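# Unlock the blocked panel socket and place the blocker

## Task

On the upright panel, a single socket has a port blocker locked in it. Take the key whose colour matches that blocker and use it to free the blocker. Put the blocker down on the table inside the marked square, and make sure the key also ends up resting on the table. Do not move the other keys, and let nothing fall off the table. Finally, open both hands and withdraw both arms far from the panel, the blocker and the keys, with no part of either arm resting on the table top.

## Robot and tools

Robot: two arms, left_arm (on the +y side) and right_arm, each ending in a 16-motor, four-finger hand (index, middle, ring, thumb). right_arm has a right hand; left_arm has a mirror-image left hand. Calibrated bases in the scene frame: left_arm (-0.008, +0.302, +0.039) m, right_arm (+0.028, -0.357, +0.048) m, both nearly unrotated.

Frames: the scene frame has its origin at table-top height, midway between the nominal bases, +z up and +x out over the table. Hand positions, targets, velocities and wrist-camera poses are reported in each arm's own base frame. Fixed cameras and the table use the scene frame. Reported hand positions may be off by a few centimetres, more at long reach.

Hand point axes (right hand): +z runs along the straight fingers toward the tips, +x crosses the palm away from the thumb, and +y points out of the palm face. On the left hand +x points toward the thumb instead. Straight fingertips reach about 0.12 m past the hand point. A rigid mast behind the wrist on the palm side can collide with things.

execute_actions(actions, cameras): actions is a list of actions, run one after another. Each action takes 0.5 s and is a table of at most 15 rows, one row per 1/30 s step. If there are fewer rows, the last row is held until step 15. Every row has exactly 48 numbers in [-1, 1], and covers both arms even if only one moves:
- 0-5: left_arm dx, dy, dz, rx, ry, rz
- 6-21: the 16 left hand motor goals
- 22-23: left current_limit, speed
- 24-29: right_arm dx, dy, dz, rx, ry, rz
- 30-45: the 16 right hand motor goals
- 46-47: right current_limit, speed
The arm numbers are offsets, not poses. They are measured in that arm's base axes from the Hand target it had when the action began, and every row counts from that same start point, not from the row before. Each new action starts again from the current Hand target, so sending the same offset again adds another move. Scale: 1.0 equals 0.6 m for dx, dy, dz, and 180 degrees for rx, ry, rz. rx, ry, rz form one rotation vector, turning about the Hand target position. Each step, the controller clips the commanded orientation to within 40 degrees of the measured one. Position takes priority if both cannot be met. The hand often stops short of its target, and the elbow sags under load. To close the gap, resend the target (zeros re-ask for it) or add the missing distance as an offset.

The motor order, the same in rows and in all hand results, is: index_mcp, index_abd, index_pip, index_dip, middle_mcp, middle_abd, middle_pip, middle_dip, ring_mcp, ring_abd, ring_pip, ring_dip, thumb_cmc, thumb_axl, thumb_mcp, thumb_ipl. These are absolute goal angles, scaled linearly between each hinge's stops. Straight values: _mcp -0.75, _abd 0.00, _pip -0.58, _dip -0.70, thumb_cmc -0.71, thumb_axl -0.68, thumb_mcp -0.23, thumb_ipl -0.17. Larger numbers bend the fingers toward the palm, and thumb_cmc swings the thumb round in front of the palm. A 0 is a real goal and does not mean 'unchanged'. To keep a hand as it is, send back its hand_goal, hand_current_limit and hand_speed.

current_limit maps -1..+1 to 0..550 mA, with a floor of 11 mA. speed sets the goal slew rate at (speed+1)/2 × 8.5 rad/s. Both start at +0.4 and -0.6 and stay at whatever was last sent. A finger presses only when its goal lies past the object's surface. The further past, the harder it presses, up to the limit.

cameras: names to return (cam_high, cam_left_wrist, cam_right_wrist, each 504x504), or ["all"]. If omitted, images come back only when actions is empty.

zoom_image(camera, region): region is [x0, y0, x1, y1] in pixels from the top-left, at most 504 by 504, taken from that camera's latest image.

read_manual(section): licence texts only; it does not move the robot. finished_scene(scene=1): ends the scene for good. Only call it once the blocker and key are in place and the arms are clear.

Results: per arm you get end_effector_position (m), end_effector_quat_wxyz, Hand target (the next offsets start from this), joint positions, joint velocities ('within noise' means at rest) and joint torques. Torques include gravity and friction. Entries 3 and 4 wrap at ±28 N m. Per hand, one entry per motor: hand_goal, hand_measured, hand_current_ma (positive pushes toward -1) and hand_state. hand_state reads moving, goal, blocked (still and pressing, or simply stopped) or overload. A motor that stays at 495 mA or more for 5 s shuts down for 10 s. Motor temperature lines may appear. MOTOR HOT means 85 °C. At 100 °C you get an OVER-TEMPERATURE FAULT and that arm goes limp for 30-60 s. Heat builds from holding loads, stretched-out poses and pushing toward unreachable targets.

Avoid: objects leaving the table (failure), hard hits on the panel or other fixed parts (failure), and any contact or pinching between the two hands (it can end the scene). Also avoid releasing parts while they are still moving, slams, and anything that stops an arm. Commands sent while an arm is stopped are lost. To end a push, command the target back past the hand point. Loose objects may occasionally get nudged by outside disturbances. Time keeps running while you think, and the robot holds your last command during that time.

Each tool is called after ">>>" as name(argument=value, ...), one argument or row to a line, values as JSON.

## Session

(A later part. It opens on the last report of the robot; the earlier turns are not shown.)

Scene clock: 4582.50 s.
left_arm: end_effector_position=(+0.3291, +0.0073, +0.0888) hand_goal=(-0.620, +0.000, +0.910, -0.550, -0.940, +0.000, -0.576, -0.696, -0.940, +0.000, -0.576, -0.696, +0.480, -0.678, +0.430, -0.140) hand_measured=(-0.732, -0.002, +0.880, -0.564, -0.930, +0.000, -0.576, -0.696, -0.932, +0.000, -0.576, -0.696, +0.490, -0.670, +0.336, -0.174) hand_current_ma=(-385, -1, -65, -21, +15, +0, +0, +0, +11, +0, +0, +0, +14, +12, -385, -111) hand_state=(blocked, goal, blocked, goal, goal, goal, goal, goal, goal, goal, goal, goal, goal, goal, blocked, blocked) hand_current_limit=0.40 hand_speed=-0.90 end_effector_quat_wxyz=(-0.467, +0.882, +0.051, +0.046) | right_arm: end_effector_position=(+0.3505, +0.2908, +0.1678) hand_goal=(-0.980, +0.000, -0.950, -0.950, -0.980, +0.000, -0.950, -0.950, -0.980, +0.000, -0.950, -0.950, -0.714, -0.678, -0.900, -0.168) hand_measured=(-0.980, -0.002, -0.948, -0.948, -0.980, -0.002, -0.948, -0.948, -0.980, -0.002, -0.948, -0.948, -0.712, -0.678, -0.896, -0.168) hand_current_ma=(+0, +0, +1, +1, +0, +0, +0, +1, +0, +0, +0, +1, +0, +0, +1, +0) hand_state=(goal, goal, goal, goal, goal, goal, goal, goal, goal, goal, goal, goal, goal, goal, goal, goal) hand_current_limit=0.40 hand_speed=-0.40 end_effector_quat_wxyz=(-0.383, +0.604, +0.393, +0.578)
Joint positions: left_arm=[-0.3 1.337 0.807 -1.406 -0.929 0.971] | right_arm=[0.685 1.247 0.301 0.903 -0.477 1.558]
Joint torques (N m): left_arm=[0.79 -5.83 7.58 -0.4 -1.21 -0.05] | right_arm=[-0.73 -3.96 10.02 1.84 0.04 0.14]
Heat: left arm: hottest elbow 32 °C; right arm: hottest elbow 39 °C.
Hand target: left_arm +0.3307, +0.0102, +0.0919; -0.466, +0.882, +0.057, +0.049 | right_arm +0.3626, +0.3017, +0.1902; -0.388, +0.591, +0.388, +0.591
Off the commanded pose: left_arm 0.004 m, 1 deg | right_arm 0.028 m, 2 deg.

>>> execute_actions(
  actions=[
    [[-0.0039,0.0012,0.0026,0,0,0,-0.62,0,0.91,-0.55,-0.94,0,-0.576,-0.696,-0.94,0,-0.576,-0.696,0.48,-0.678,0.43,-0.14,0.4,-0.9,0,0,0,0,0,0,-0.98,0,-0.95,-0.95,-0.98,0,-0.95,-0.95,-0.98,0,-0.95,-0.95,-0.714,-0.678,-0.9,-0.168,0.4,-0.4]],
    [[-0.0039,0.0012,0.0026,0,0,0,-0.62,0,0.91,-0.55,-0.94,0,-0.576,-0.696,-0.94,0,-0.576,-0.696,0.48,-0.678,0.43,-0.14,0.4,-0.9,0,0,0,0,0,0,-0.98,0,-0.95,-0.95,-0.98,0,-0.95,-0.95,-0.98,0,-0.95,-0.95,-0.714,-0.678,-0.9,-0.168,0.4,-0.4]],
  ],
)

>>> execute_actions(
  actions=[
    [[-0.0039,0.0012,0.0026,0,0,0,-0.62,0,0.91,-0.55,-0.94,0,-0.576,-0.696,-0.94,0,-0.576,-0.696,0.48,-0.678,0.43,-0.14,0.4,-0.9,0,0,0,0,0,0,-0.98,0,-0.95,-0.95,-0.98,0,-0.95,-0.95,-0.98,0,-0.95,-0.95,-0.714,-0.678,-0.9,-0.168,0.4,-0.4]],
  ],
)

Scene clock: 4637.20 s.
left_arm: end_effector_position=(+0.3295, +0.0071, +0.0936) hand_goal=(-0.620, +0.000, +0.910, -0.550, -0.940, +0.000, -0.576, -0.696, -0.940, +0.000, -0.576, -0.696, +0.480, -0.678, +0.430, -0.140) hand_measured=(-0.732, -0.002, +0.880, -0.564, -0.930, +0.000, -0.576, -0.696, -0.932, +0.000, -0.576, -0.696, +0.490, -0.670, +0.336, -0.174) hand_current_ma=(-385, -1, -65, -21, +15, +0, +0, +0, +11, +0, +0, +0, +14, +12, -385, -111) hand_state=(blocked, goal, blocked, goal, goal, goal, goal, goal, goal, goal, goal, goal, goal, goal, blocked, blocked) hand_current_limit=0.40 hand_speed=-0.90 end_effector_quat_wxyz=(-0.464, +0.882, +0.054, +0.052) | right_arm: end_effector_position=(+0.3505, +0.2908, +0.1678) hand_goal=(-0.980, +0.000, -0.950, -0.950, -0.980, +0.000, -0.950, -0.950, -0.980, +0.000, -0.950, -0.950, -0.714, -0.678, -0.900, -0.168) hand_measured=(-0.980, -0.002, -0.948, -0.948, -0.980, -0.002, -0.948, -0.948, -0.980, -0.002, -0.948, -0.948, -0.712, -0.678, -0.896, -0.168) hand_current_ma=(+0, +0, +1, +1, +0, +0, +0, +1, +0, +0, +0, +1, +0, +0, +1, +0) hand_state=(goal, goal, goal, goal, goal, goal, goal, goal, goal, goal, goal, goal, goal, goal, goal, goal) hand_current_limit=0.40 hand_speed=-0.40 end_effector_quat_wxyz=(-0.383, +0.604, +0.393, +0.578)
Joint positions: left_arm=[-0.3 1.32 0.807 -1.406 -0.929 0.973] | right_arm=[0.685 1.247 0.301 0.903 -0.477 1.558]
Joint torques (N m): left_arm=[0.79 -5.77 7.17 -0.79 -1.21 -0.07] | right_arm=[-0.73 -4.01 10 1.85 0.03 0.14]
Motor temperatures (°C): left_arm=[23 28 31 24 27 25] | right_arm=[23 26 39 24 26 25]
Heat: left arm: hottest elbow 31 °C; right arm: hottest elbow 39 °C.
Hand target: left_arm +0.3260, +0.0116, +0.0949; -0.466, +0.882, +0.057, +0.049 | right_arm +0.3626, +0.3017, +0.1902; -0.388, +0.591, +0.388, +0.591
Off the commanded pose: left_arm 0.006 m, 1 deg | right_arm 0.028 m, 2 deg.

Scene clock: 4637.90 s.
left_arm: end_effector_position=(+0.3297, +0.0071, +0.0963) hand_goal=(-0.620, +0.000, +0.910, -0.550, -0.940, +0.000, -0.576, -0.696, -0.940, +0.000, -0.576, -0.696, +0.480, -0.678, +0.430, -0.140) hand_measured=(-0.732, -0.002, +0.880, -0.564, -0.930, +0.000, -0.576, -0.696, -0.932, +0.000, -0.576, -0.696, +0.490, -0.670, +0.336, -0.174) hand_current_ma=(-385, -1, -65, -21, +15, +0, +0, +0, +11, +0, +0, +0, +14, +12, -385, -111) hand_state=(blocked, goal, blocked, goal, goal, goal, goal, goal, goal, goal, goal, goal, goal, goal, blocked, blocked) hand_current_limit=0.40 hand_speed=-0.90 end_effector_quat_wxyz=(-0.463, +0.883, +0.056, +0.055) | right_arm: end_effector_position=(+0.3505, +0.2908, +0.1678) hand_goal=(-0.980, +0.000, -0.950, -0.950, -0.980, +0.000, -0.950, -0.950, -0.980, +0.000, -0.950, -0.950, -0.714, -0.678, -0.900, -0.168) hand_measured=(-0.980, -0.002, -0.948, -0.948, -0.980, -0.002, -0.948, -0.948, -0.980, -0.002, -0.948, -0.948, -0.712, -0.678, -0.896, -0.168) hand_current_ma=(+0, +0, +1, +1, +0, +0, +0, +1, +0, +0, +0, +1, +0, +0, +1, +0) hand_state=(goal, goal, goal, goal, goal, goal, goal, goal, goal, goal, goal, goal, goal, goal, goal, goal) hand_current_limit=0.40 hand_speed=-0.40 end_effector_quat_wxyz=(-0.383, +0.604, +0.393, +0.578)
Joint positions: left_arm=[-0.3 1.311 0.807 -1.407 -0.929 0.973] | right_arm=[0.685 1.247 0.301 0.903 -0.477 1.558]
Joint torques (N m): left_arm=[0.85 -5.66 6.98 -0.98 -1.19 -0.07] | right_arm=[-0.79 -4.01 10.02 1.85 0.03 0.15]
Heat: left arm: hottest elbow 31 °C; right arm: hottest elbow 39 °C.
Hand target: left_arm +0.3236, +0.0123, +0.0965; -0.466, +0.882, +0.057, +0.049 | right_arm +0.3626, +0.3017, +0.1902; -0.388, +0.591, +0.388, +0.591
Off the commanded pose: left_arm 0.008 m, 1 deg | right_arm 0.028 m, 2 deg.

>>> execute_actions(
  actions=[
    [[-0.0035,0.001,-0.0045,0,0,0,-0.62,0,0.91,-0.55,-0.94,0,-0.576,-0.696,-0.94,0,-0.576,-0.696,0.48,-0.678,0.43,-0.14,0.4,-0.9,0,0,0,0,0,0,-0.98,0,-0.95,-0.95,-0.98,0,-0.95,-0.95,-0.98,0,-0.95,-0.95,-0.714,-0.678,-0.9,-0.168,0.4,-0.4]],
  ],
)

>>> execute_actions(
  actions=[
    [[-0.0035,0.001,-0.003,0,0,0,-0.62,0,0.91,-0.55,-0.94,0,-0.576,-0.696,-0.94,0,-0.576,-0.696,0.48,-0.678,0.43,-0.14,0.4,-0.9,0,0,0,0,0,0,-0.98,0,-0.95,-0.95,-0.98,0,-0.95,-0.95,-0.98,0,-0.95,-0.95,-0.714,-0.678,-0.9,-0.168,0.4,-0.4]],
  ],
)

Scene clock: 4648.73 s.
left_arm: end_effector_position=(+0.3257, +0.0084, +0.0936) hand_goal=(-0.620, +0.000, +0.910, -0.550, -0.940, +0.000, -0.576, -0.696, -0.940, +0.000, -0.576, -0.696, +0.480, -0.678, +0.430, -0.140) hand_measured=(-0.732, -0.002, +0.880, -0.564, -0.930, +0.000, -0.576, -0.696, -0.932, +0.000, -0.576, -0.696, +0.490, -0.670, +0.336, -0.174) hand_current_ma=(-385, -1, -65, -21, +15, +0, +0, +0, +11, +0, +0, +0, +14, +12, -385, -111) hand_state=(blocked, goal, blocked, goal, goal, goal, goal, goal, goal, goal, goal, goal, goal, goal, blocked, blocked) hand_current_limit=0.40 hand_speed=-0.90 end_effector_quat_wxyz=(-0.465, +0.882, +0.054, +0.052) | right_arm: end_effector_position=(+0.3505, +0.2908, +0.1678) hand_goal=(-0.980, +0.000, -0.950, -0.950, -0.980, +0.000, -0.950, -0.950, -0.980, +0.000, -0.950, -0.950, -0.714, -0.678, -0.900, -0.168) hand_measured=(-0.980, -0.002, -0.948, -0.948, -0.980, -0.002, -0.948, -0.948, -0.980, -0.002, -0.948, -0.948, -0.712, -0.678, -0.896, -0.168) hand_current_ma=(+0, +0, +1, +1, +0, +0, +0, +1, +0, +0, +0, +1, +0, +0, +1, +0) hand_state=(goal, goal, goal, goal, goal, goal, goal, goal, goal, goal, goal, goal, goal, goal, goal, goal) hand_current_limit=0.40 hand_speed=-0.40 end_effector_quat_wxyz=(-0.383, +0.604, +0.393, +0.578)
Joint positions: left_arm=[-0.3 1.309 0.797 -1.407 -0.93 0.973] | right_arm=[0.685 1.247 0.301 0.903 -0.477 1.558]
Joint torques (N m): left_arm=[0.79 -5.66 6.93 -0.69 -1.17 -0.08] | right_arm=[-0.67 -3.96 10.07 1.85 0.03 0.14]
Heat: left arm: hottest elbow 31 °C; right arm: hottest elbow 39 °C.
Hand target: left_arm +0.3215, +0.0129, +0.0938; -0.466, +0.881, +0.057, +0.049 | right_arm +0.3626, +0.3017, +0.1902; -0.388, +0.591, +0.388, +0.591
Off the commanded pose: left_arm 0.006 m, 1 deg | right_arm 0.028 m, 2 deg.

Scene clock: 4649.43 s.
left_arm: end_effector_position=(+0.3226, +0.0095, +0.0919) hand_goal=(-0.620, +0.000, +0.910, -0.550, -0.940, +0.000, -0.576, -0.696, -0.940, +0.000, -0.576, -0.696, +0.480, -0.678, +0.430, -0.140) hand_measured=(-0.732, -0.002, +0.880, -0.564, -0.930, +0.000, -0.576, -0.696, -0.932, +0.000, -0.576, -0.696, +0.490, -0.670, +0.336, -0.174) hand_current_ma=(-385, -1, -65, -21, +15, +0, +0, +0, +11, +0, +0, +0, +14, +12, -385, -111) hand_state=(blocked, goal, blocked, goal, goal, goal, goal, goal, goal, goal, goal, goal, goal, goal, blocked, blocked) hand_current_limit=0.40 hand_speed=-0.90 end_effector_quat_wxyz=(-0.466, +0.882, +0.053, +0.050) | right_arm: end_effector_position=(+0.3505, +0.2908, +0.1678) hand_goal=(-0.980, +0.000, -0.950, -0.950, -0.980, +0.000, -0.950, -0.950, -0.980, +0.000, -0.950, -0.950, -0.714, -0.678, -0.900, -0.168) hand_measured=(-0.980, -0.002, -0.948, -0.948, -0.980, -0.002, -0.948, -0.948, -0.980, -0.002, -0.948, -0.948, -0.712, -0.678, -0.896, -0.168) hand_current_ma=(+0, +0, +1, +1, +0, +0, +0, +1, +0, +0, +0, +1, +0, +0, +1, +0) hand_state=(goal, goal, goal, goal, goal, goal, goal, goal, goal, goal, goal, goal, goal, goal, goal, goal) hand_current_limit=0.40 hand_speed=-0.40 end_effector_quat_wxyz=(-0.383, +0.604, +0.393, +0.578)
Joint positions: left_arm=[-0.3 1.306 0.789 -1.407 -0.93 0.973] | right_arm=[0.685 1.247 0.301 0.903 -0.477 1.558]
Joint torques (N m): left_arm=[0.79 -5.6 6.91 -0.5 -1.16 -0.08] | right_arm=[-0.79 -3.96 10.02 1.87 0.03 0.14]
Heat: left arm: hottest elbow 31 °C; right arm: hottest elbow 39 °C.
Hand target: left_arm +0.3194, +0.0135, +0.0921; -0.466, +0.881, +0.057, +0.049 | right_arm +0.3626, +0.3017, +0.1902; -0.388, +0.591, +0.388, +0.591
Off the commanded pose: left_arm 0.005 m, 0 deg | right_arm 0.028 m, 2 deg.

>>> execute_actions(
  actions=[
    [[0.005,-0.0015,0.0033,0,0,0,-0.62,0,0.91,-0.55,-0.94,0,-0.576,-0.696,-0.94,0,-0.576,-0.696,0.48,-0.678,0.43,-0.14,0.4,-0.9,0,0,0,0,0,0,-0.98,0,-0.95,-0.95,-0.98,0,-0.95,-0.95,-0.98,0,-0.95,-0.95,-0.714,-0.678,-0.9,-0.168,0.4,-0.4]],
    [[0.005,-0.0015,0.0033,0,0,0,-0.62,0,0.91,-0.55,-0.94,0,-0.576,-0.696,-0.94,0,-0.576,-0.696,0.48,-0.678,0.43,-0.14,0.4,-0.9,0,0,0,0,0,0,-0.98,0,-0.95,-0.95,-0.98,0,-0.95,-0.95,-0.98,0,-0.95,-0.95,-0.714,-0.678,-0.9,-0.168,0.4,-0.4]],
  ],
)

>>> execute_actions(
  actions=[
    [[0.005,-0.0015,0.0033,0,0,0,-0.62,0,0.91,-0.55,-0.94,0,-0.576,-0.696,-0.94,0,-0.576,-0.696,0.48,-0.678,0.43,-0.14,0.4,-0.9,0,0,0,0,0,0,-0.98,0,-0.95,-0.95,-0.98,0,-0.95,-0.95,-0.98,0,-0.95,-0.95,-0.714,-0.678,-0.9,-0.168,0.4,-0.4]],
  ],
)

Scene clock: 4670.23 s.
left_arm: end_effector_position=(+0.3226, +0.0095, +0.0919) hand_goal=(-0.620, +0.000, +0.910, -0.550, -0.940, +0.000, -0.576, -0.696, -0.940, +0.000, -0.576, -0.696, +0.480, -0.678, +0.430, -0.140) hand_measured=(-0.732, -0.002, +0.880, -0.564, -0.930, +0.000, -0.576, -0.696, -0.932, +0.000, -0.576, -0.696, +0.490, -0.670, +0.336, -0.174) hand_current_ma=(-385, -1, -65, -21, +15, +0, +0, +0, +11, +0, +0, +0, +14, +12, -385, -111) hand_state=(blocked, goal, blocked, goal, goal, goal, goal, goal, goal, goal, goal, goal, goal, goal, blocked, blocked) hand_current_limit=0.40 hand_speed=-0.90 end_effector_quat_wxyz=(-0.466, +0.882, +0.053, +0.050) | right_arm: end_effector_position=(+0.3505, +0.2908, +0.1678) hand_goal=(-0.980, +0.000, -0.950, -0.950, -0.980, +0.000, -0.950, -0.950, -0.980, +0.000, -0.950, -0.950, -0.714, -0.678, -0.900, -0.168) hand_measured=(-0.980, -0.002, -0.948, -0.948, -0.980, -0.002, -0.948, -0.948, -0.980, -0.002, -0.948, -0.948, -0.712, -0.678, -0.896, -0.168) hand_current_ma=(+0, +0, +1, +1, +0, +0, +0, +1, +0, +0, +0, +1, +0, +0, +1, +0) hand_state=(goal, goal, goal, goal, goal, goal, goal, goal, goal, goal, goal, goal, goal, goal, goal, goal) hand_current_limit=0.40 hand_speed=-0.40 end_effector_quat_wxyz=(-0.383, +0.604, +0.393, +0.578)
Joint positions: left_arm=[-0.3 1.306 0.789 -1.407 -0.93 0.973] | right_arm=[0.685 1.247 0.301 0.903 -0.477 1.558]
Joint torques (N m): left_arm=[0.79 -4.89 8.5 -0.91 -1.16 -0.07] | right_arm=[-0.67 -3.9 10 1.87 0.04 0.14]
Heat: left arm: hottest elbow 31 °C; right arm: hottest elbow 39 °C.
Hand target: left_arm +0.3255, +0.0117, +0.0960; -0.466, +0.881, +0.057, +0.049 | right_arm +0.3626, +0.3017, +0.1902; -0.388, +0.591, +0.388, +0.591
Off the commanded pose: left_arm 0.006 m, 0 deg | right_arm 0.028 m, 2 deg.

Scene clock: 4670.93 s.
left_arm: end_effector_position=(+0.3226, +0.0095, +0.0919) hand_goal=(-0.620, +0.000, +0.910, -0.550, -0.940, +0.000, -0.576, -0.696, -0.940, +0.000, -0.576, -0.696, +0.480, -0.678, +0.430, -0.140) hand_measured=(-0.732, -0.002, +0.880, -0.564, -0.930, +0.000, -0.576, -0.696, -0.932, +0.000, -0.576, -0.696, +0.490, -0.670, +0.336, -0.174) hand_current_ma=(-385, -1, -65, -21, +15, +0, +0, +0, +11, +0, +0, +0, +14, +12, -385, -111) hand_state=(blocked, goal, blocked, goal, goal, goal, goal, goal, goal, goal, goal, goal, goal, goal, blocked, blocked) hand_current_limit=0.40 hand_speed=-0.90 end_effector_quat_wxyz=(-0.466, +0.882, +0.053, +0.050) | right_arm: end_effector_position=(+0.3505, +0.2908, +0.1678) hand_goal=(-0.980, +0.000, -0.950, -0.950, -0.980, +0.000, -0.950, -0.950, -0.980, +0.000, -0.950, -0.950, -0.714, -0.678, -0.900, -0.168) hand_measured=(-0.980, -0.002, -0.948, -0.948, -0.980, -0.002, -0.948, -0.948, -0.980, -0.002, -0.948, -0.948, -0.712, -0.678, -0.896, -0.168) hand_current_ma=(+0, +0, +1, +1, +0, +0, +0, +1, +0, +0, +0, +1, +0, +0, +1, +0) hand_state=(goal, goal, goal, goal, goal, goal, goal, goal, goal, goal, goal, goal, goal, goal, goal, goal) hand_current_limit=0.40 hand_speed=-0.40 end_effector_quat_wxyz=(-0.383, +0.604, +0.393, +0.578)
Joint positions: left_arm=[-0.3 1.306 0.789 -1.407 -0.93 0.973] | right_arm=[0.685 1.247 0.301 0.903 -0.477 1.558]
Joint torques (N m): left_arm=[0.79 -4.48 9.29 -1.1 -1.16 -0.06] | right_arm=[-0.67 -3.96 10.03 1.85 0.02 0.15]
Heat: left arm: hottest elbow 31 °C; right arm: hottest elbow 39 °C.
Hand target: left_arm +0.3285, +0.0108, +0.0980; -0.466, +0.881, +0.057, +0.049 | right_arm +0.3626, +0.3017, +0.1902; -0.388, +0.591, +0.388, +0.591
Off the commanded pose: left_arm 0.009 m, 0 deg | right_arm 0.028 m, 2 deg.

>>> execute_actions(
  actions=[
    [[0.006,-0.0018,0.0036,0,0,0,-0.62,0,0.91,-0.55,-0.94,0,-0.576,-0.696,-0.94,0,-0.576,-0.696,0.48,-0.678,0.43,-0.14,0.4,-0.9,0,0,0,0,0,0,-0.98,0,-0.95,-0.95,-0.98,0,-0.95,-0.95,-0.98,0,-0.95,-0.95,-0.714,-0.678,-0.9,-0.168,0.4,-0.4]],
  ],
)

>>> execute_actions(
  actions=[
    [[0.003,-0.0009,0.001,0,0,0,-0.62,0,0.91,-0.55,-0.94,0,-0.576,-0.696,-0.94,0,-0.576,-0.696,0.48,-0.678,0.43,-0.14,0.4,-0.9,0,0,0,0,0,0,-0.98,0,-0.95,-0.95,-0.98,0,-0.95,-0.95,-0.98,0,-0.95,-0.95,-0.714,-0.678,-0.9,-0.168,0.4,-0.4]],
  ],
)

Scene clock: 4681.07 s.
left_arm: end_effector_position=(+0.3212, +0.0099, +0.0920) hand_goal=(-0.620, +0.000, +0.910, -0.550, -0.940, +0.000, -0.576, -0.696, -0.940, +0.000, -0.576, -0.696, +0.480, -0.678, +0.430, -0.140) hand_measured=(-0.732, -0.002, +0.880, -0.564, -0.930, +0.000, -0.576, -0.696, -0.932, +0.000, -0.576, -0.696, +0.490, -0.670, +0.336, -0.174) hand_current_ma=(-385, -1, -65, -21, +15, +0, +0, +0, +11, +0, +0, +0, +14, +12, -385, -111) hand_state=(blocked, goal, blocked, goal, goal, goal, goal, goal, goal, goal, goal, goal, goal, goal, blocked, blocked) hand_current_limit=0.40 hand_speed=-0.90 end_effector_quat_wxyz=(-0.467, +0.882, +0.051, +0.048) | right_arm: end_effector_position=(+0.3505, +0.2908, +0.1678) hand_goal=(-0.980, +0.000, -0.950, -0.950, -0.980, +0.000, -0.950, -0.950, -0.980, +0.000, -0.950, -0.950, -0.714, -0.678, -0.900, -0.168) hand_measured=(-0.980, -0.002, -0.948, -0.948, -0.980, -0.002, -0.948, -0.948, -0.980, -0.002, -0.948, -0.948, -0.712, -0.678, -0.896, -0.168) hand_current_ma=(+0, +0, +1, +1, +0, +0, +0, +1, +0, +0, +0, +1, +0, +0, +1, +0) hand_state=(goal, goal, goal, goal, goal, goal, goal, goal, goal, goal, goal, goal, goal, goal, goal, goal) hand_current_limit=0.40 hand_speed=-0.40 end_effector_quat_wxyz=(-0.383, +0.604, +0.393, +0.578)
Joint positions: left_arm=[-0.3 1.306 0.789 -1.413 -0.93 0.973] | right_arm=[0.685 1.247 0.301 0.903 -0.477 1.558]
Joint torques (N m): left_arm=[0.85 -4.01 10.21 -1.1 -1.16 -0.06] | right_arm=[-0.62 -4.01 10 1.87 0.03 0.14]
Heat: left arm: hottest elbow 32 °C; right arm: hottest elbow 39 °C.
Hand target: left_arm +0.3320, +0.0097, +0.1002; -0.466, +0.881, +0.057, +0.049 | right_arm +0.3626, +0.3017, +0.1902; -0.388, +0.591, +0.388, +0.591
Off the commanded pose: left_arm 0.014 m, 1 deg | right_arm 0.028 m, 2 deg.

Scene clock: 4681.77 s.
left_arm: end_effector_position=(+0.3210, +0.0100, +0.0920) hand_goal=(-0.620, +0.000, +0.910, -0.550, -0.940, +0.000, -0.576, -0.696, -0.940, +0.000, -0.576, -0.696, +0.480, -0.678, +0.430, -0.140) hand_measured=(-0.732, -0.002, +0.880, -0.564, -0.930, +0.000, -0.576, -0.696, -0.932, +0.000, -0.576, -0.696, +0.490, -0.670, +0.336, -0.174) hand_current_ma=(-385, -1, -65, -21, +15, +0, +0, +0, +11, +0, +0, +0, +14, +12, -385, -111) hand_state=(blocked, goal, blocked, goal, goal, goal, goal, goal, goal, goal, goal, goal, goal, goal, blocked, blocked) hand_current_limit=0.40 hand_speed=-0.90 end_effector_quat_wxyz=(-0.467, +0.882, +0.051, +0.047) | right_arm: end_effector_position=(+0.3505, +0.2908, +0.1678) hand_goal=(-0.980, +0.000, -0.950, -0.950, -0.980, +0.000, -0.950, -0.950, -0.980, +0.000, -0.950, -0.950, -0.714, -0.678, -0.900, -0.168) hand_measured=(-0.980, -0.002, -0.948, -0.948, -0.980, -0.002, -0.948, -0.948, -0.980, -0.002, -0.948, -0.948, -0.712, -0.678, -0.896, -0.168) hand_current_ma=(+0, +0, +1, +1, +0, +0, +0, +1, +0, +0, +0, +1, +0, +0, +1, +0) hand_state=(goal, goal, goal, goal, goal, goal, goal, goal, goal, goal, goal, goal, goal, goal, goal, goal) hand_current_limit=0.40 hand_speed=-0.40 end_effector_quat_wxyz=(-0.383, +0.604, +0.393, +0.578)
Joint positions: left_arm=[-0.3 1.306 0.789 -1.414 -0.93 0.973] | right_arm=[0.685 1.247 0.301 0.903 -0.477 1.558]
Joint torques (N m): left_arm=[0.79 -3.84 10.59 -1.1 -1.16 -0.06] | right_arm=[-0.67 -3.96 10.02 1.83 0.04 0.14]
Heat: left arm: hottest elbow 32 °C; right arm: hottest elbow 39 °C.
Hand target: left_arm +0.3339, +0.0092, +0.1008; -0.466, +0.881, +0.057, +0.049 | right_arm +0.3626, +0.3017, +0.1902; -0.388, +0.591, +0.388, +0.591
Off the commanded pose: left_arm 0.016 m, 1 deg | right_arm 0.028 m, 2 deg.

>>> execute_actions(
  actions=[
    [[0.0035,-0.0011,-0.0006,0,0,0,-0.62,0,0.91,-0.55,-0.94,0,-0.576,-0.696,-0.94,0,-0.576,-0.696,0.48,-0.678,0.43,-0.14,0.4,-0.9,0,0,0,0,0,0,-0.98,0,-0.95,-0.95,-0.98,0,-0.95,-0.95,-0.98,0,-0.95,-0.95,-0.714,-0.678,-0.9,-0.168,0.4,-0.4]],
  ],
)

>>> execute_actions(
  actions=[
    [[0.0035,-0.0011,-0.0003,0,0,0,-0.62,0,0.91,-0.55,-0.94,0,-0.576,-0.696,-0.94,0,-0.576,-0.696,0.48,-0.678,0.43,-0.14,0.4,-0.9,0,0,0,0,0,0,-0.98,0,-0.95,-0.95,-0.98,0,-0.95,-0.95,-0.98,0,-0.95,-0.95,-0.714,-0.678,-0.9,-0.168,0.4,-0.4]],
  ],
)

Scene clock: 4713.60 s.
left_arm: end_effector_position=(+0.3208, +0.0100, +0.0907) hand_goal=(-0.620, +0.000, +0.910, -0.550, -0.940, +0.000, -0.576, -0.696, -0.940, +0.000, -0.576, -0.696, +0.480, -0.678, +0.430, -0.140) hand_measured=(-0.732, -0.002, +0.880, -0.564, -0.930, +0.000, -0.576, -0.696, -0.932, +0.000, -0.576, -0.696, +0.490, -0.670, +0.336, -0.174) hand_current_ma=(-385, -1, -65, -21, +15, +0, +0, +0, +11, +0, +0, +0, +14, +12, -385, -111) hand_state=(blocked, goal, blocked, goal, goal, goal, goal, goal, goal, goal, goal, goal, goal, goal, blocked, blocked) hand_current_limit=0.40 hand_speed=-0.90 end_effector_quat_wxyz=(-0.468, +0.881, +0.050, +0.045) | right_arm: end_effector_position=(+0.3505, +0.2908, +0.1678) hand_goal=(-0.980, +0.000, -0.950, -0.950, -0.980, +0.000, -0.950, -0.950, -0.980, +0.000, -0.950, -0.950, -0.714, -0.678, -0.900, -0.168) hand_measured=(-0.980, -0.002, -0.948, -0.948, -0.980, -0.002, -0.948, -0.948, -0.980, -0.002, -0.948, -0.948, -0.712, -0.678, -0.896, -0.168) hand_current_ma=(+0, +0, +1, +1, +0, +0, +0, +1, +0, +0, +0, +1, +0, +0, +1, +0) hand_state=(goal, goal, goal, goal, goal, goal, goal, goal, goal, goal, goal, goal, goal, goal, goal, goal) hand_current_limit=0.40 hand_speed=-0.40 end_effector_quat_wxyz=(-0.383, +0.604, +0.393, +0.578)
Joint positions: left_arm=[-0.3 1.311 0.789 -1.414 -0.93 0.973] | right_arm=[0.685 1.247 0.301 0.903 -0.477 1.558]
Joint torques (N m): left_arm=[0.85 -3.66 10.91 -1.06 -1.16 -0.06] | right_arm=[-0.79 -4.01 10 1.84 0.04 0.15]
Heat: left arm: hottest elbow 34 °C; right arm: hottest elbow 39 °C.
Hand target: left_arm +0.3360, +0.0085, +0.1004; -0.466, +0.881, +0.057, +0.049 | right_arm +0.3626, +0.3017, +0.1902; -0.388, +0.591, +0.388, +0.591
Off the commanded pose: left_arm 0.018 m, 1 deg | right_arm 0.028 m, 2 deg.

Scene clock: 4714.30 s.
left_arm: end_effector_position=(+0.3240, +0.0090, +0.0916) hand_goal=(-0.620, +0.000, +0.910, -0.550, -0.940, +0.000, -0.576, -0.696, -0.940, +0.000, -0.576, -0.696, +0.480, -0.678, +0.430, -0.140) hand_measured=(-0.732, -0.002, +0.880, -0.564, -0.930, +0.000, -0.576, -0.696, -0.932, +0.000, -0.576, -0.696, +0.490, -0.670, +0.336, -0.174) hand_current_ma=(-385, -1, -65, -21, +15, +0, +0, +0, +11, +0, +0, +0, +14, +12, -385, -111) hand_state=(blocked, goal, blocked, goal, goal, goal, goal, goal, goal, goal, goal, goal, goal, goal, blocked, blocked) hand_current_limit=0.40 hand_speed=-0.90 end_effector_quat_wxyz=(-0.467, +0.881, +0.050, +0.046) | right_arm: end_effector_position=(+0.3505, +0.2908, +0.1678) hand_goal=(-0.980, +0.000, -0.950, -0.950, -0.980, +0.000, -0.950, -0.950, -0.980, +0.000, -0.950, -0.950, -0.714, -0.678, -0.900, -0.168) hand_measured=(-0.980, -0.002, -0.948, -0.948, -0.980, -0.002, -0.948, -0.948, -0.980, -0.002, -0.948, -0.948, -0.712, -0.678, -0.896, -0.168) hand_current_ma=(+0, +0, +1, +1, +0, +0, +0, +1, +0, +0, +0, +1, +0, +0, +1, +0) hand_state=(goal, goal, goal, goal, goal, goal, goal, goal, goal, goal, goal, goal, goal, goal, goal, goal) hand_current_limit=0.40 hand_speed=-0.40 end_effector_quat_wxyz=(-0.383, +0.604, +0.393, +0.578)
Joint positions: left_arm=[-0.3 1.317 0.797 -1.414 -0.93 0.973] | right_arm=[0.685 1.247 0.301 0.903 -0.477 1.558]
Joint torques (N m): left_arm=[0.79 -3.78 10.69 -1.05 -1.16 -0.06] | right_arm=[-0.67 -4.01 10.03 1.85 0.03 0.14]
Heat: left arm: hottest elbow 34 °C; right arm: hottest elbow 39 °C.
Hand target: left_arm +0.3380, +0.0079, +0.1001; -0.466, +0.881, +0.057, +0.049 | right_arm +0.3626, +0.3017, +0.1902; -0.388, +0.591, +0.388, +0.591
Off the commanded pose: left_arm 0.017 m, 1 deg | right_arm 0.028 m, 2 deg.

>>> execute_actions(
  actions=[
    [[0.0044,-0.0014,-0.0007,0,0,0,-0.62,0,0.91,-0.55,-0.94,0,-0.576,-0.696,-0.94,0,-0.576,-0.696,0.48,-0.678,0.43,-0.14,0.4,-0.9,0,0,0,0,0,0,-0.98,0,-0.95,-0.95,-0.98,0,-0.95,-0.95,-0.98,0,-0.95,-0.95,-0.714,-0.678,-0.9,-0.168,0.4,-0.4]],
  ],
  cameras=["all"],
)

>>> zoom_image(
  camera="cam_right_wrist",
  region=[248, 122, 276, 150],
)

>>> zoom_image(
  camera="cam_left_wrist",
  region=[56, 175, 96, 215],
)

>>> zoom_image(
  camera="cam_high",
  region=[200, 115, 232, 147],
)

Scene clock: 4728.83 s.
left_arm: end_effector_position=(+0.3261, +0.0084, +0.0913) hand_goal=(-0.620, +0.000, +0.910, -0.550, -0.940, +0.000, -0.576, -0.696, -0.940, +0.000, -0.576, -0.696, +0.480, -0.678, +0.430, -0.140) hand_measured=(-0.732, -0.002, +0.880, -0.564, -0.930, +0.000, -0.576, -0.696, -0.932, +0.000, -0.576, -0.696, +0.490, -0.670, +0.336, -0.174) hand_current_ma=(-385, -1, -65, -21, +15, +0, +0, +0, +11, +0, +0, +0, +14, +12, -385, -111) hand_state=(blocked, goal, blocked, goal, goal, goal, goal, goal, goal, goal, goal, goal, goal, goal, blocked, blocked) hand_current_limit=0.40 hand_speed=-0.90 end_effector_quat_wxyz=(-0.468, +0.881, +0.050, +0.045) | right_arm: end_effector_position=(+0.3505, +0.2908, +0.1678) hand_goal=(-0.980, +0.000, -0.950, -0.950, -0.980, +0.000, -0.950, -0.950, -0.980, +0.000, -0.950, -0.950, -0.714, -0.678, -0.900, -0.168) hand_measured=(-0.980, -0.002, -0.948, -0.948, -0.980, -0.002, -0.948, -0.948, -0.980, -0.002, -0.948, -0.948, -0.712, -0.678, -0.896, -0.168) hand_current_ma=(+0, +0, +1, +1, +0, +0, +0, +1, +0, +0, +0, +1, +0, +0, +1, +0) hand_state=(goal, goal, goal, goal, goal, goal, goal, goal, goal, goal, goal, goal, goal, goal, goal, goal) hand_current_limit=0.40 hand_speed=-0.40 end_effector_quat_wxyz=(-0.383, +0.604, +0.393, +0.578)
Joint positions: left_arm=[-0.3 1.325 0.803 -1.414 -0.93 0.973] | right_arm=[0.685 1.247 0.301 0.903 -0.477 1.558]
Joint torques (N m): left_arm=[0.73 -3.84 10.69 -0.96 -1.15 -0.07] | right_arm=[-0.73 -3.9 10 1.85 0.03 0.15]
Heat: left arm: hottest elbow 35 °C; right arm: hottest elbow 39 °C.
Hand target: left_arm +0.3407, +0.0070, +0.0998; -0.466, +0.881, +0.057, +0.049 | right_arm +0.3626, +0.3017, +0.1902; -0.388, +0.591, +0.388, +0.591
Off the commanded pose: left_arm 0.017 m, 1 deg | right_arm 0.028 m, 2 deg.

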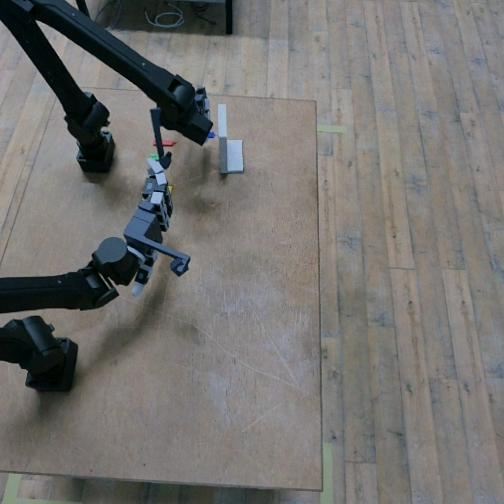

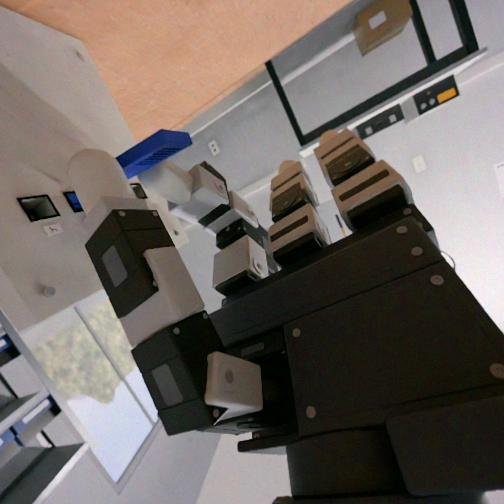

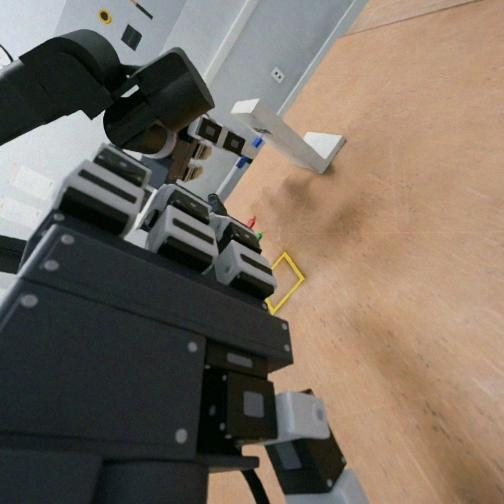

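Scaled by 18.000 from the camera's 504x504 image, which has a finer 720x720 frame.

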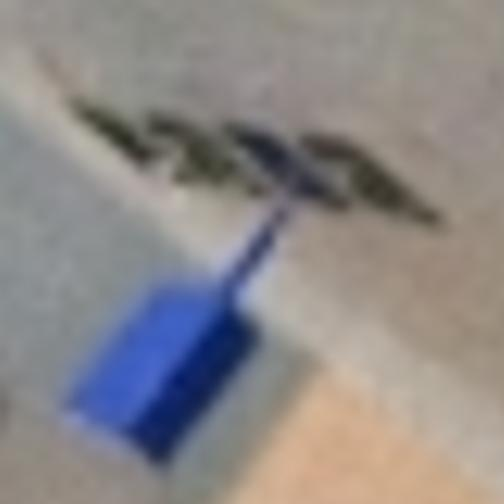

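Scaled by 12.600 from the camera's 504x504 image, which has a finer 720x720 frame.

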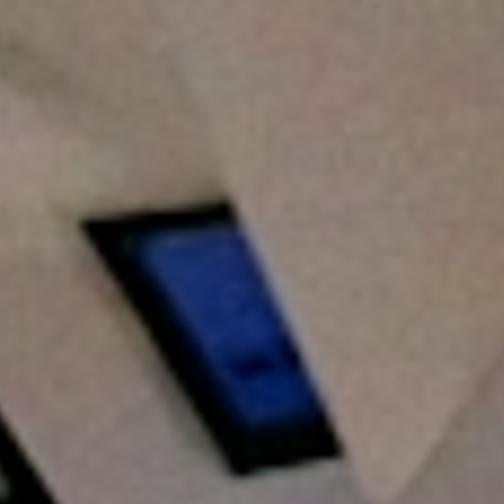

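Scaled by 15.750 from the camera's 504x504 image, which has a finer 720x720 frame.

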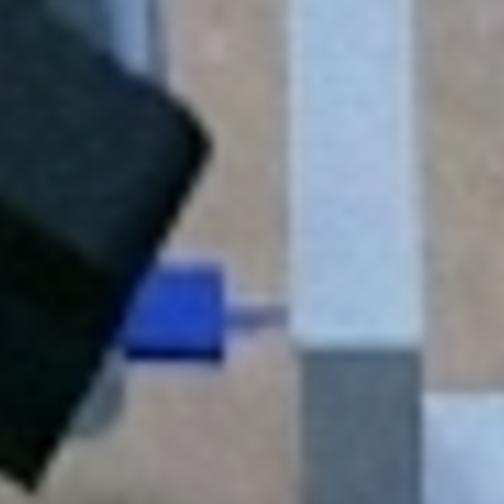

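>>> zoom_image(
  camera="cam_left_wrist",
  region=[100, 110, 210, 220],
)

>>> zoom_image(
  camera="cam_right_wrist",
  region=[220, 115, 290, 185],
)

Scaled by 4.582 from the camera's 504x504 image, which has a finer 720x720 frame.

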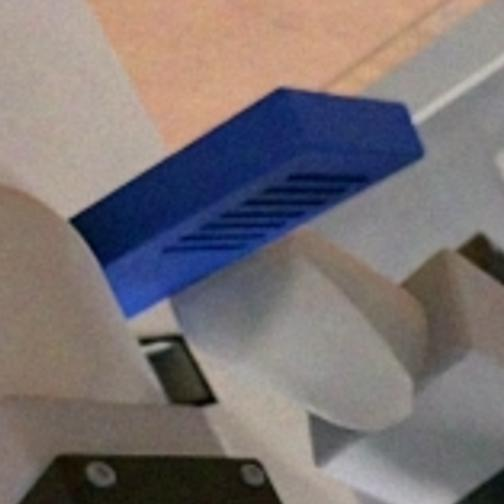

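Scaled by 7.200 from the camera's 504x504 image, which has a finer 720x720 frame.

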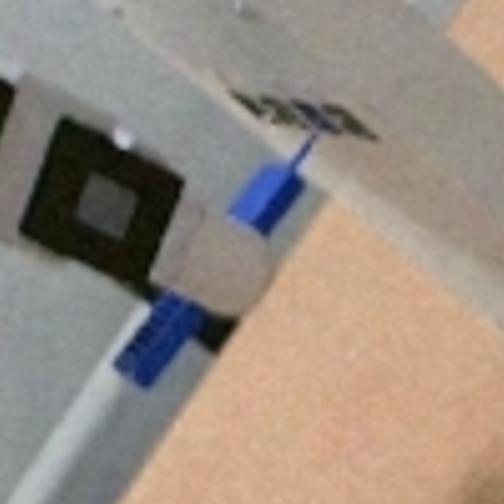

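>>> execute_actions(
  actions=[
    [[-0.012,0.0037,0.001,0.001,-0.008,0.00015,-0.62,0,0.91,-0.55,-0.94,0,-0.576,-0.696,-0.94,0,-0.576,-0.696,0.48,-0.678,0.43,-0.14,0.4,-0.9,0,0,0,0,0,0,-0.98,0,-0.95,-0.95,-0.98,0,-0.95,-0.95,-0.98,0,-0.95,-0.95,-0.714,-0.678,-0.9,-0.168,0.4,-0.4]],
    [[-0.012,0.0037,0,0.001,-0.008,0.00015,-0.62,0,0.91,-0.55,-0.94,0,-0.576,-0.696,-0.94,0,-0.576,-0.696,0.48,-0.678,0.43,-0.14,0.4,-0.9,0,0,0,0,0,0,-0.98,0,-0.95,-0.95,-0.98,0,-0.95,-0.95,-0.98,0,-0.95,-0.95,-0.714,-0.678,-0.9,-0.168,0.4,-0.4]],
    [[-0.012,0.0037,0,0.001,-0.008,0.00015,-0.62,0,0.91,-0.55,-0.94,0,-0.576,-0.696,-0.94,0,-0.576,-0.696,0.48,-0.678,0.43,-0.14,0.4,-0.9,0,0,0,0,0,0,-0.98,0,-0.95,-0.95,-0.98,0,-0.95,-0.95,-0.98,0,-0.95,-0.95,-0.714,-0.678,-0.9,-0.168,0.4,-0.4]],
  ],
)

>>> execute_actions(
  actions=[
    [[-0.01,0.003,0,0.001,-0.0085,0.00015,-0.62,0,0.91,-0.55,-0.94,0,-0.576,-0.696,-0.94,0,-0.576,-0.696,0.48,-0.678,0.43,-0.14,0.4,-0.9,0,0,0,0,0,0,-0.98,0,-0.95,-0.95,-0.98,0,-0.95,-0.95,-0.98,0,-0.95,-0.95,-0.714,-0.678,-0.9,-0.168,0.4,-0.4]],
  ],
)

Scene clock: 4826.90 s.
left_arm: end_effector_position=(+0.3181, +0.0160, +0.1004) hand_goal=(-0.620, +0.000, +0.910, -0.550, -0.940, +0.000, -0.576, -0.696, -0.940, +0.000, -0.576, -0.696, +0.480, -0.678, +0.430, -0.140) hand_measured=(-0.732, -0.002, +0.880, -0.564, -0.930, +0.000, -0.576, -0.696, -0.932, +0.000, -0.576, -0.696, +0.490, -0.670, +0.336, -0.174) hand_current_ma=(-385, -1, -65, -21, +15, +0, +0, +0, +11, +0, +0, +0, +14, +12, -385, -111) hand_state=(blocked, goal, blocked, goal, goal, goal, goal, goal, goal, goal, goal, goal, goal, goal, blocked, blocked) hand_current_limit=0.40 hand_speed=-0.90 end_effector_quat_wxyz=(-0.470, +0.877, +0.071, +0.072) | right_arm: end_effector_position=(+0.3505, +0.2908, +0.1678) hand_goal=(-0.980, +0.000, -0.950, -0.950, -0.980, +0.000, -0.950, -0.950, -0.980, +0.000, -0.950, -0.950, -0.714, -0.678, -0.900, -0.168) hand_measured=(-0.980, -0.002, -0.948, -0.948, -0.980, -0.002, -0.948, -0.948, -0.980, -0.002, -0.948, -0.948, -0.712, -0.678, -0.896, -0.168) hand_current_ma=(+0, +0, +1, +1, +0, +0, +0, +1, +0, +0, +0, +1, +0, +0, +1, +0) hand_state=(goal, goal, goal, goal, goal, goal, goal, goal, goal, goal, goal, goal, goal, goal, goal, goal) hand_current_limit=0.40 hand_speed=-0.40 end_effector_quat_wxyz=(-0.383, +0.604, +0.393, +0.578)
Joint positions: left_arm=[-0.3 1.259 0.763 -1.41 -0.953 0.934] | right_arm=[0.685 1.247 0.301 0.903 -0.477 1.558]
Joint torques (N m): left_arm=[-0.62 -5.01 7.05 0.12 -1.19 -0.14] | right_arm=[-0.67 -3.9 10.02 1.85 0.03 0.15]
Motor temperatures (°C): left_arm=[23 28 38 24 27 25] | right_arm=[23 26 39 24 26 25]
Heat: left arm: hottest elbow 38 °C; right arm: hottest elbow 39 °C.
Hand target: left_arm +0.3189, +0.0137, +0.1003; -0.468, +0.877, +0.074, +0.082 | right_arm +0.3626, +0.3017, +0.1902; -0.388, +0.591, +0.388, +0.591
Off the commanded pose: left_arm 0.003 m, 1 deg | right_arm 0.028 m, 2 deg.

Scene clock: 4827.60 s.
left_arm: end_effector_position=(+0.3127, +0.0180, +0.1006) hand_goal=(-0.620, +0.000, +0.910, -0.550, -0.940, +0.000, -0.576, -0.696, -0.940, +0.000, -0.576, -0.696, +0.480, -0.678, +0.430, -0.140) hand_measured=(-0.732, -0.002, +0.880, -0.564, -0.930, +0.000, -0.576, -0.696, -0.932, +0.000, -0.576, -0.696, +0.490, -0.670, +0.336, -0.174) hand_current_ma=(-385, -1, -65, -21, +15, +0, +0, +0, +11, +0, +0, +0, +14, +12, -385, -111) hand_state=(blocked, goal, blocked, goal, goal, goal, goal, goal, goal, goal, goal, goal, goal, goal, blocked, blocked) hand_current_limit=0.40 hand_speed=-0.90 end_effector_quat_wxyz=(-0.470, +0.875, +0.079, +0.084) | right_arm: end_effector_position=(+0.3505, +0.2908, +0.1678) hand_goal=(-0.980, +0.000, -0.950, -0.950, -0.980, +0.000, -0.950, -0.950, -0.980, +0.000, -0.950, -0.950, -0.714, -0.678, -0.900, -0.168) hand_measured=(-0.980, -0.002, -0.948, -0.948, -0.980, -0.002, -0.948, -0.948, -0.980, -0.002, -0.948, -0.948, -0.712, -0.678, -0.896, -0.168) hand_current_ma=(+0, +0, +1, +1, +0, +0, +0, +1, +0, +0, +0, +1, +0, +0, +1, +0) hand_state=(goal, goal, goal, goal, goal, goal, goal, goal, goal, goal, goal, goal, goal, goal, goal, goal) hand_current_limit=0.40 hand_speed=-0.40 end_effector_quat_wxyz=(-0.383, +0.604, +0.393, +0.578)
Joint positions: left_arm=[-0.305 1.231 0.736 -1.399 -0.961 0.916] | right_arm=[0.685 1.247 0.301 0.903 -0.477 1.558]
Joint torques (N m): left_arm=[-0.79 -4.6 7.06 0.08 -1.21 -0.18] | right_arm=[-0.73 -3.96 10.04 1.85 0.04 0.14]
Heat: left arm: hottest elbow 38 °C; right arm: hottest elbow 39 °C.
Hand target: left_arm +0.3130, +0.0155, +0.1003; -0.468, +0.875, +0.081, +0.094 | right_arm +0.3626, +0.3017, +0.1902; -0.388, +0.591, +0.388, +0.591
Off the commanded pose: left_arm 0.003 m, 1 deg | right_arm 0.028 m, 2 deg.

>>> execute_actions(
  actions=[],
  cameras=["cam_left_wrist","cam_right_wrist","cam_high"],
)

>>> zoom_image(
  camera="cam_right_wrist",
  region=[220, 115, 290, 185],
)

>>> zoom_image(
  camera="cam_right_wrist",
  region=[248, 122, 276, 150],
)

>>> zoom_image(
  camera="cam_left_wrist",
  region=[40, 150, 110, 220],
)

>>> zoom_image(
  camera="cam_high",
  region=[190, 110, 232, 152],
)

Scene clock: 4836.37 s.
left_arm: end_effector_position=(+0.3127, +0.0180, +0.1006) hand_goal=(-0.620, +0.000, +0.910, -0.550, -0.940, +0.000, -0.576, -0.696, -0.940, +0.000, -0.576, -0.696, +0.480, -0.678, +0.430, -0.140) hand_measured=(-0.732, -0.002, +0.880, -0.564, -0.930, +0.000, -0.576, -0.696, -0.932, +0.000, -0.576, -0.696, +0.490, -0.670, +0.336, -0.174) hand_current_ma=(-385, -1, -65, -21, +15, +0, +0, +0, +11, +0, +0, +0, +14, +12, -385, -111) hand_state=(blocked, goal, blocked, goal, goal, goal, goal, goal, goal, goal, goal, goal, goal, goal, blocked, blocked) hand_current_limit=0.40 hand_speed=-0.90 end_effector_quat_wxyz=(-0.470, +0.875, +0.079, +0.084) | right_arm: end_effector_position=(+0.3505, +0.2908, +0.1678) hand_goal=(-0.980, +0.000, -0.950, -0.950, -0.980, +0.000, -0.950, -0.950, -0.980, +0.000, -0.950, -0.950, -0.714, -0.678, -0.900, -0.168) hand_measured=(-0.980, -0.002, -0.948, -0.948, -0.980, -0.002, -0.948, -0.948, -0.980, -0.002, -0.948, -0.948, -0.712, -0.678, -0.896, -0.168) hand_current_ma=(+0, +0, +1, +1, +0, +0, +0, +1, +0, +0, +0, +1, +0, +0, +1, +0) hand_state=(goal, goal, goal, goal, goal, goal, goal, goal, goal, goal, goal, goal, goal, goal, goal, goal) hand_current_limit=0.40 hand_speed=-0.40 end_effector_quat_wxyz=(-0.383, +0.604, +0.393, +0.578)
Joint positions: left_arm=[-0.305 1.231 0.736 -1.399 -0.961 0.916] | right_arm=[0.685 1.247 0.301 0.903 -0.477 1.558]
Joint velocities: within noise
Joint torques (N m): left_arm=[-0.85 -4.6 7.06 0.08 -1.21 -0.16] | right_arm=[-0.79 -4.01 10.02 1.84 0.04 0.14]
Motor temperatures (°C): left_arm=[23 28 37 24 27 25] | right_arm=[23 26 39 24 26 25]
Heat: left arm: hottest elbow 37 °C; right arm: hottest elbow 39 °C.
Hand target: left_arm +0.3130, +0.0155, +0.1003; -0.468, +0.875, +0.081, +0.094 | right_arm +0.3626, +0.3017, +0.1902; -0.388, +0.591, +0.388, +0.591
Off the commanded pose: left_arm 0.003 m, 1 deg | right_arm 0.028 m, 2 deg.

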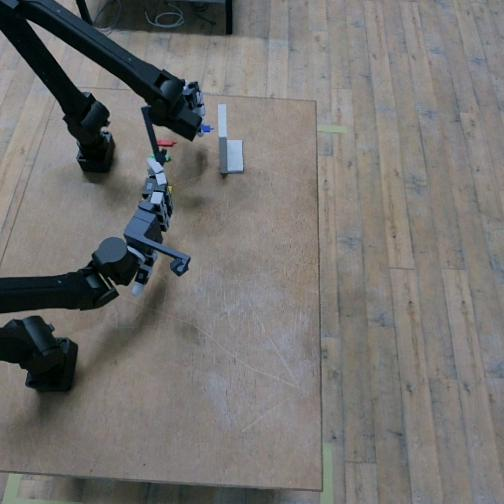

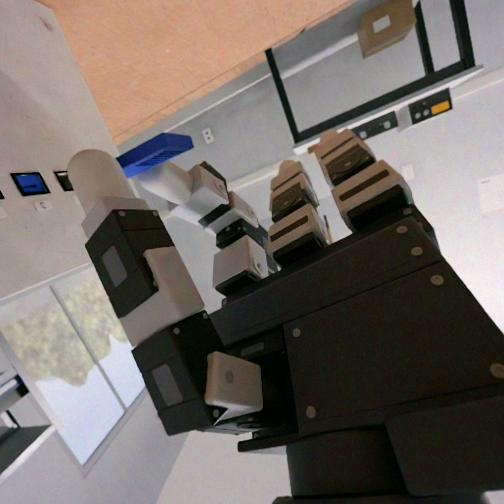

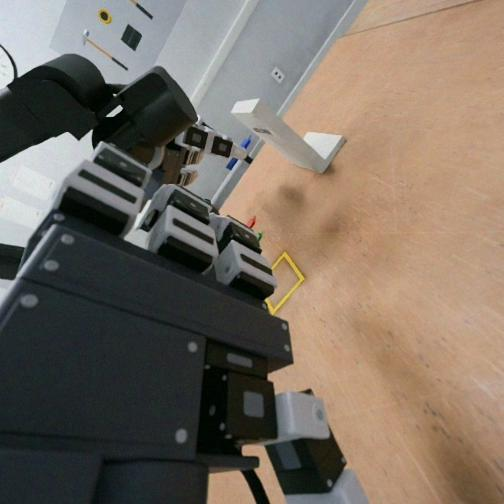

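Scaled by 7.200 from the camera's 504x504 image, which has a finer 720x720 frame.

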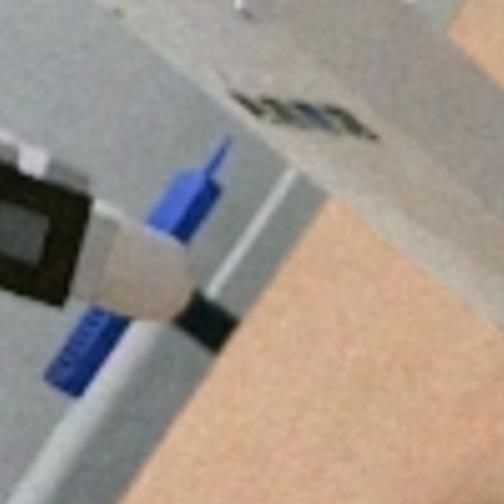

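Scaled by 18.000 from the camera's 504x504 image, which has a finer 720x720 frame.

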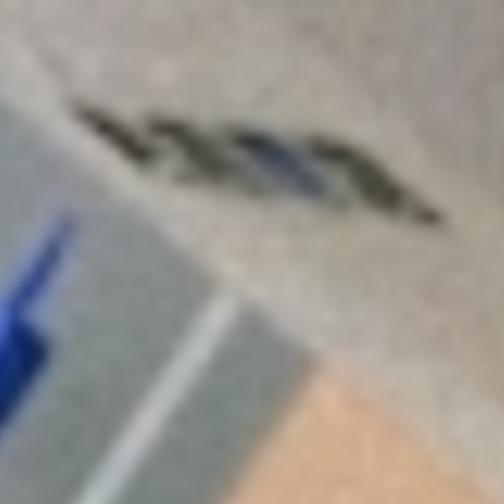

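Scaled by 7.200 from the camera's 504x504 image, which has a finer 720x720 frame.

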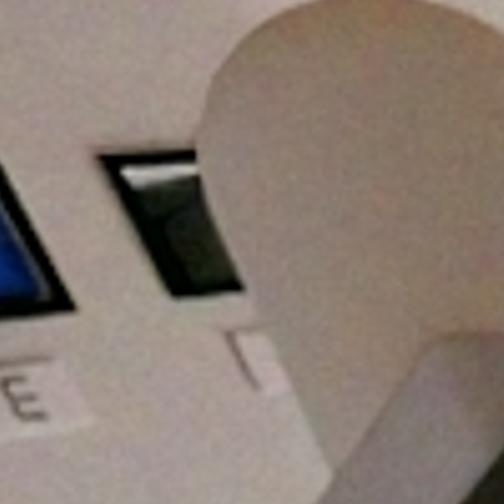

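Scaled by 12.000 from the camera's 504x504 image, which has a finer 720x720 frame.

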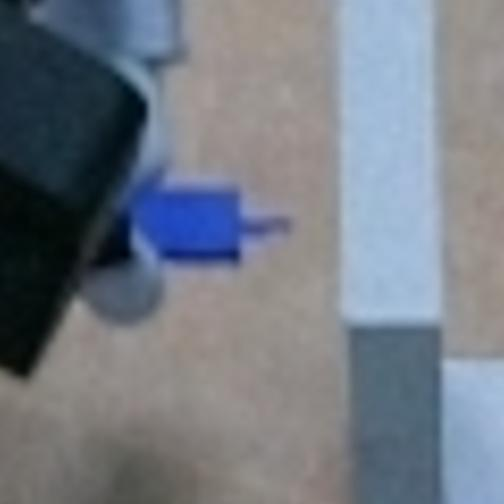

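>>> execute_actions(
  actions=[
    [[-0.0018,-0.0058,-0.004,0,0,0,-0.62,0,0.91,-0.55,-0.94,0,-0.576,-0.696,-0.94,0,-0.576,-0.696,0.48,-0.678,0.43,-0.14,0.4,-0.9,0,0,0,0,0,0,-0.98,0,-0.95,-0.95,-0.98,0,-0.95,-0.95,-0.98,0,-0.95,-0.95,-0.714,-0.678,-0.9,-0.168,0.4,-0.4]],
    [[-0.0018,-0.0058,-0.004,0,0,0,-0.62,0,0.91,-0.55,-0.94,0,-0.576,-0.696,-0.94,0,-0.576,-0.696,0.48,-0.678,0.43,-0.14,0.4,-0.9,0,0,0,0,0,0,-0.98,0,-0.95,-0.95,-0.98,0,-0.95,-0.95,-0.98,0,-0.95,-0.95,-0.714,-0.678,-0.9,-0.168,0.4,-0.4]],
  ],
)

>>> execute_actions(
  actions=[
    [[-0.0018,-0.0058,-0.004,0,0,0,-0.62,0,0.91,-0.55,-0.94,0,-0.576,-0.696,-0.94,0,-0.576,-0.696,0.48,-0.678,0.43,-0.14,0.4,-0.9,0,0,0,0,0,0,-0.98,0,-0.95,-0.95,-0.98,0,-0.95,-0.95,-0.98,0,-0.95,-0.95,-0.714,-0.678,-0.9,-0.168,0.4,-0.4]],
  ],
)

Scene clock: 4883.93 s.
left_arm: end_effector_position=(+0.3162, +0.0097, +0.1020) hand_goal=(-0.620, +0.000, +0.910, -0.550, -0.940, +0.000, -0.576, -0.696, -0.940, +0.000, -0.576, -0.696, +0.480, -0.678, +0.430, -0.140) hand_measured=(-0.732, -0.002, +0.880, -0.564, -0.930, +0.000, -0.576, -0.696, -0.932, +0.000, -0.576, -0.696, +0.490, -0.670, +0.336, -0.174) hand_current_ma=(-385, -1, -65, -21, +15, +0, +0, +0, +11, +0, +0, +0, +14, +12, -385, -111) hand_state=(blocked, goal, blocked, goal, goal, goal, goal, goal, goal, goal, goal, goal, goal, goal, blocked, blocked) hand_current_limit=0.40 hand_speed=-0.90 end_effector_quat_wxyz=(-0.466, +0.875, +0.086, +0.100) | right_arm: end_effector_position=(+0.3505, +0.2908, +0.1678) hand_goal=(-0.980, +0.000, -0.950, -0.950, -0.980, +0.000, -0.950, -0.950, -0.980, +0.000, -0.950, -0.950, -0.714, -0.678, -0.900, -0.168) hand_measured=(-0.980, -0.002, -0.948, -0.948, -0.980, -0.002, -0.948, -0.948, -0.980, -0.002, -0.948, -0.948, -0.712, -0.678, -0.896, -0.168) hand_current_ma=(+0, +0, +1, +1, +0, +0, +0, +1, +0, +0, +0, +1, +0, +0, +1, +0) hand_state=(goal, goal, goal, goal, goal, goal, goal, goal, goal, goal, goal, goal, goal, goal, goal, goal) hand_current_limit=0.40 hand_speed=-0.40 end_effector_quat_wxyz=(-0.383, +0.604, +0.393, +0.578)
Joint positions: left_arm=[-0.333 1.231 0.736 -1.399 -0.958 0.873] | right_arm=[0.685 1.247 0.301 0.903 -0.477 1.558]
Joint torques (N m): left_arm=[-0.79 -3.43 6.82 -0.58 -0.99 -0.13] | right_arm=[-0.73 -3.96 10.03 1.87 0.04 0.14]
Heat: left arm: hottest elbow 34 °C; right arm: hottest elbow 39 °C.
Hand target: left_arm +0.3109, +0.0085, +0.0955; -0.468, +0.875, +0.081, +0.094 | right_arm +0.3626, +0.3017, +0.1902; -0.388, +0.591, +0.388, +0.591
Off the commanded pose: left_arm 0.008 m, 1 deg | right_arm 0.028 m, 2 deg.

Scene clock: 4884.63 s.
left_arm: end_effector_position=(+0.3155, +0.0061, +0.1006) hand_goal=(-0.620, +0.000, +0.910, -0.550, -0.940, +0.000, -0.576, -0.696, -0.940, +0.000, -0.576, -0.696, +0.480, -0.678, +0.430, -0.140) hand_measured=(-0.732, -0.002, +0.880, -0.564, -0.930, +0.000, -0.576, -0.696, -0.932, +0.000, -0.576, -0.696, +0.490, -0.670, +0.336, -0.174) hand_current_ma=(-385, -1, -65, -21, +15, +0, +0, +0, +11, +0, +0, +0, +14, +12, -385, -111) hand_state=(blocked, goal, blocked, goal, goal, goal, goal, goal, goal, goal, goal, goal, goal, goal, blocked, blocked) hand_current_limit=0.40 hand_speed=-0.90 end_effector_quat_wxyz=(-0.464, +0.875, +0.089, +0.105) | right_arm: end_effector_position=(+0.3505, +0.2908, +0.1678) hand_goal=(-0.980, +0.000, -0.950, -0.950, -0.980, +0.000, -0.950, -0.950, -0.980, +0.000, -0.950, -0.950, -0.714, -0.678, -0.900, -0.168) hand_measured=(-0.980, -0.002, -0.948, -0.948, -0.980, -0.002, -0.948, -0.948, -0.980, -0.002, -0.948, -0.948, -0.712, -0.678, -0.896, -0.168) hand_current_ma=(+0, +0, +1, +1, +0, +0, +0, +1, +0, +0, +0, +1, +0, +0, +1, +0) hand_state=(goal, goal, goal, goal, goal, goal, goal, goal, goal, goal, goal, goal, goal, goal, goal, goal) hand_current_limit=0.40 hand_speed=-0.40 end_effector_quat_wxyz=(-0.383, +0.604, +0.393, +0.578)
Joint positions: left_arm=[-0.346 1.231 0.731 -1.399 -0.953 0.851] | right_arm=[0.685 1.247 0.301 0.903 -0.477 1.558]
Joint torques (N m): left_arm=[-0.73 -2.84 7.08 -0.91 -1 -0.11] | right_arm=[-0.73 -3.84 10.02 1.84 0.03 0.14]
Heat: left arm: hottest elbow 34 °C; right arm: hottest elbow 39 °C.
Hand target: left_arm +0.3097, +0.0051, +0.0931; -0.468, +0.875, +0.081, +0.094 | right_arm +0.3626, +0.3017, +0.1902; -0.388, +0.591, +0.388, +0.591
Off the commanded pose: left_arm 0.009 m, 2 deg | right_arm 0.028 m, 2 deg.

>>> execute_actions(
  actions=[
    [[0.0037,-0.0039,-0.0077,0,0,0,-0.62,0,0.91,-0.55,-0.94,0,-0.576,-0.696,-0.94,0,-0.576,-0.696,0.48,-0.678,0.43,-0.14,0.4,-0.9,0,0,0,0,0,0,-0.98,0,-0.95,-0.95,-0.98,0,-0.95,-0.95,-0.98,0,-0.95,-0.95,-0.714,-0.678,-0.9,-0.168,0.4,-0.4]],
    [[0.0037,-0.0039,-0.0077,0,0,0,-0.62,0,0.91,-0.55,-0.94,0,-0.576,-0.696,-0.94,0,-0.576,-0.696,0.48,-0.678,0.43,-0.14,0.4,-0.9,0,0,0,0,0,0,-0.98,0,-0.95,-0.95,-0.98,0,-0.95,-0.95,-0.98,0,-0.95,-0.95,-0.714,-0.678,-0.9,-0.168,0.4,-0.4]],
  ],
)

Scene clock: 4906.13 s.
left_arm: end_effector_position=(+0.3154, +0.0031, +0.0909) hand_goal=(-0.620, +0.000, +0.910, -0.550, -0.940, +0.000, -0.576, -0.696, -0.940, +0.000, -0.576, -0.696, +0.480, -0.678, +0.430, -0.140) hand_measured=(-0.732, -0.002, +0.880, -0.564, -0.930, +0.000, -0.576, -0.696, -0.932, +0.000, -0.576, -0.696, +0.490, -0.670, +0.336, -0.174) hand_current_ma=(-385, -1, -65, -21, +15, +0, +0, +0, +11, +0, +0, +0, +14, +12, -385, -111) hand_state=(blocked, goal, blocked, goal, goal, goal, goal, goal, goal, goal, goal, goal, goal, goal, blocked, blocked) hand_current_limit=0.40 hand_speed=-0.90 end_effector_quat_wxyz=(-0.468, +0.875, +0.084, +0.096) | right_arm: end_effector_position=(+0.3505, +0.2908, +0.1678) hand_goal=(-0.980, +0.000, -0.950, -0.950, -0.980, +0.000, -0.950, -0.950, -0.980, +0.000, -0.950, -0.950, -0.714, -0.678, -0.900, -0.168) hand_measured=(-0.980, -0.002, -0.948, -0.948, -0.980, -0.002, -0.948, -0.948, -0.980, -0.002, -0.948, -0.948, -0.712, -0.678, -0.896, -0.168) hand_current_ma=(+0, +0, +1, +1, +0, +0, +0, +1, +0, +0, +0, +1, +0, +0, +1, +0) hand_state=(goal, goal, goal, goal, goal, goal, goal, goal, goal, goal, goal, goal, goal, goal, goal, goal) hand_current_limit=0.40 hand_speed=-0.40 end_effector_quat_wxyz=(-0.383, +0.604, +0.393, +0.578)
Joint positions: left_arm=[-0.356 1.267 0.731 -1.399 -0.949 0.833] | right_arm=[0.685 1.247 0.301 0.903 -0.477 1.558]
Joint torques (N m): left_arm=[-0.73 -3.14 6.9 -0.13 -0.97 -0.15] | right_arm=[-0.85 -3.84 10.02 1.87 0.03 0.14]
Heat: left arm: hottest elbow 34 °C; right arm: hottest elbow 39 °C.
Hand target: left_arm +0.3142, +0.0004, +0.0839; -0.468, +0.875, +0.081, +0.094 | right_arm +0.3626, +0.3017, +0.1902; -0.388, +0.591, +0.388, +0.591
Off the commanded pose: left_arm 0.008 m, 0 deg | right_arm 0.028 m, 2 deg.


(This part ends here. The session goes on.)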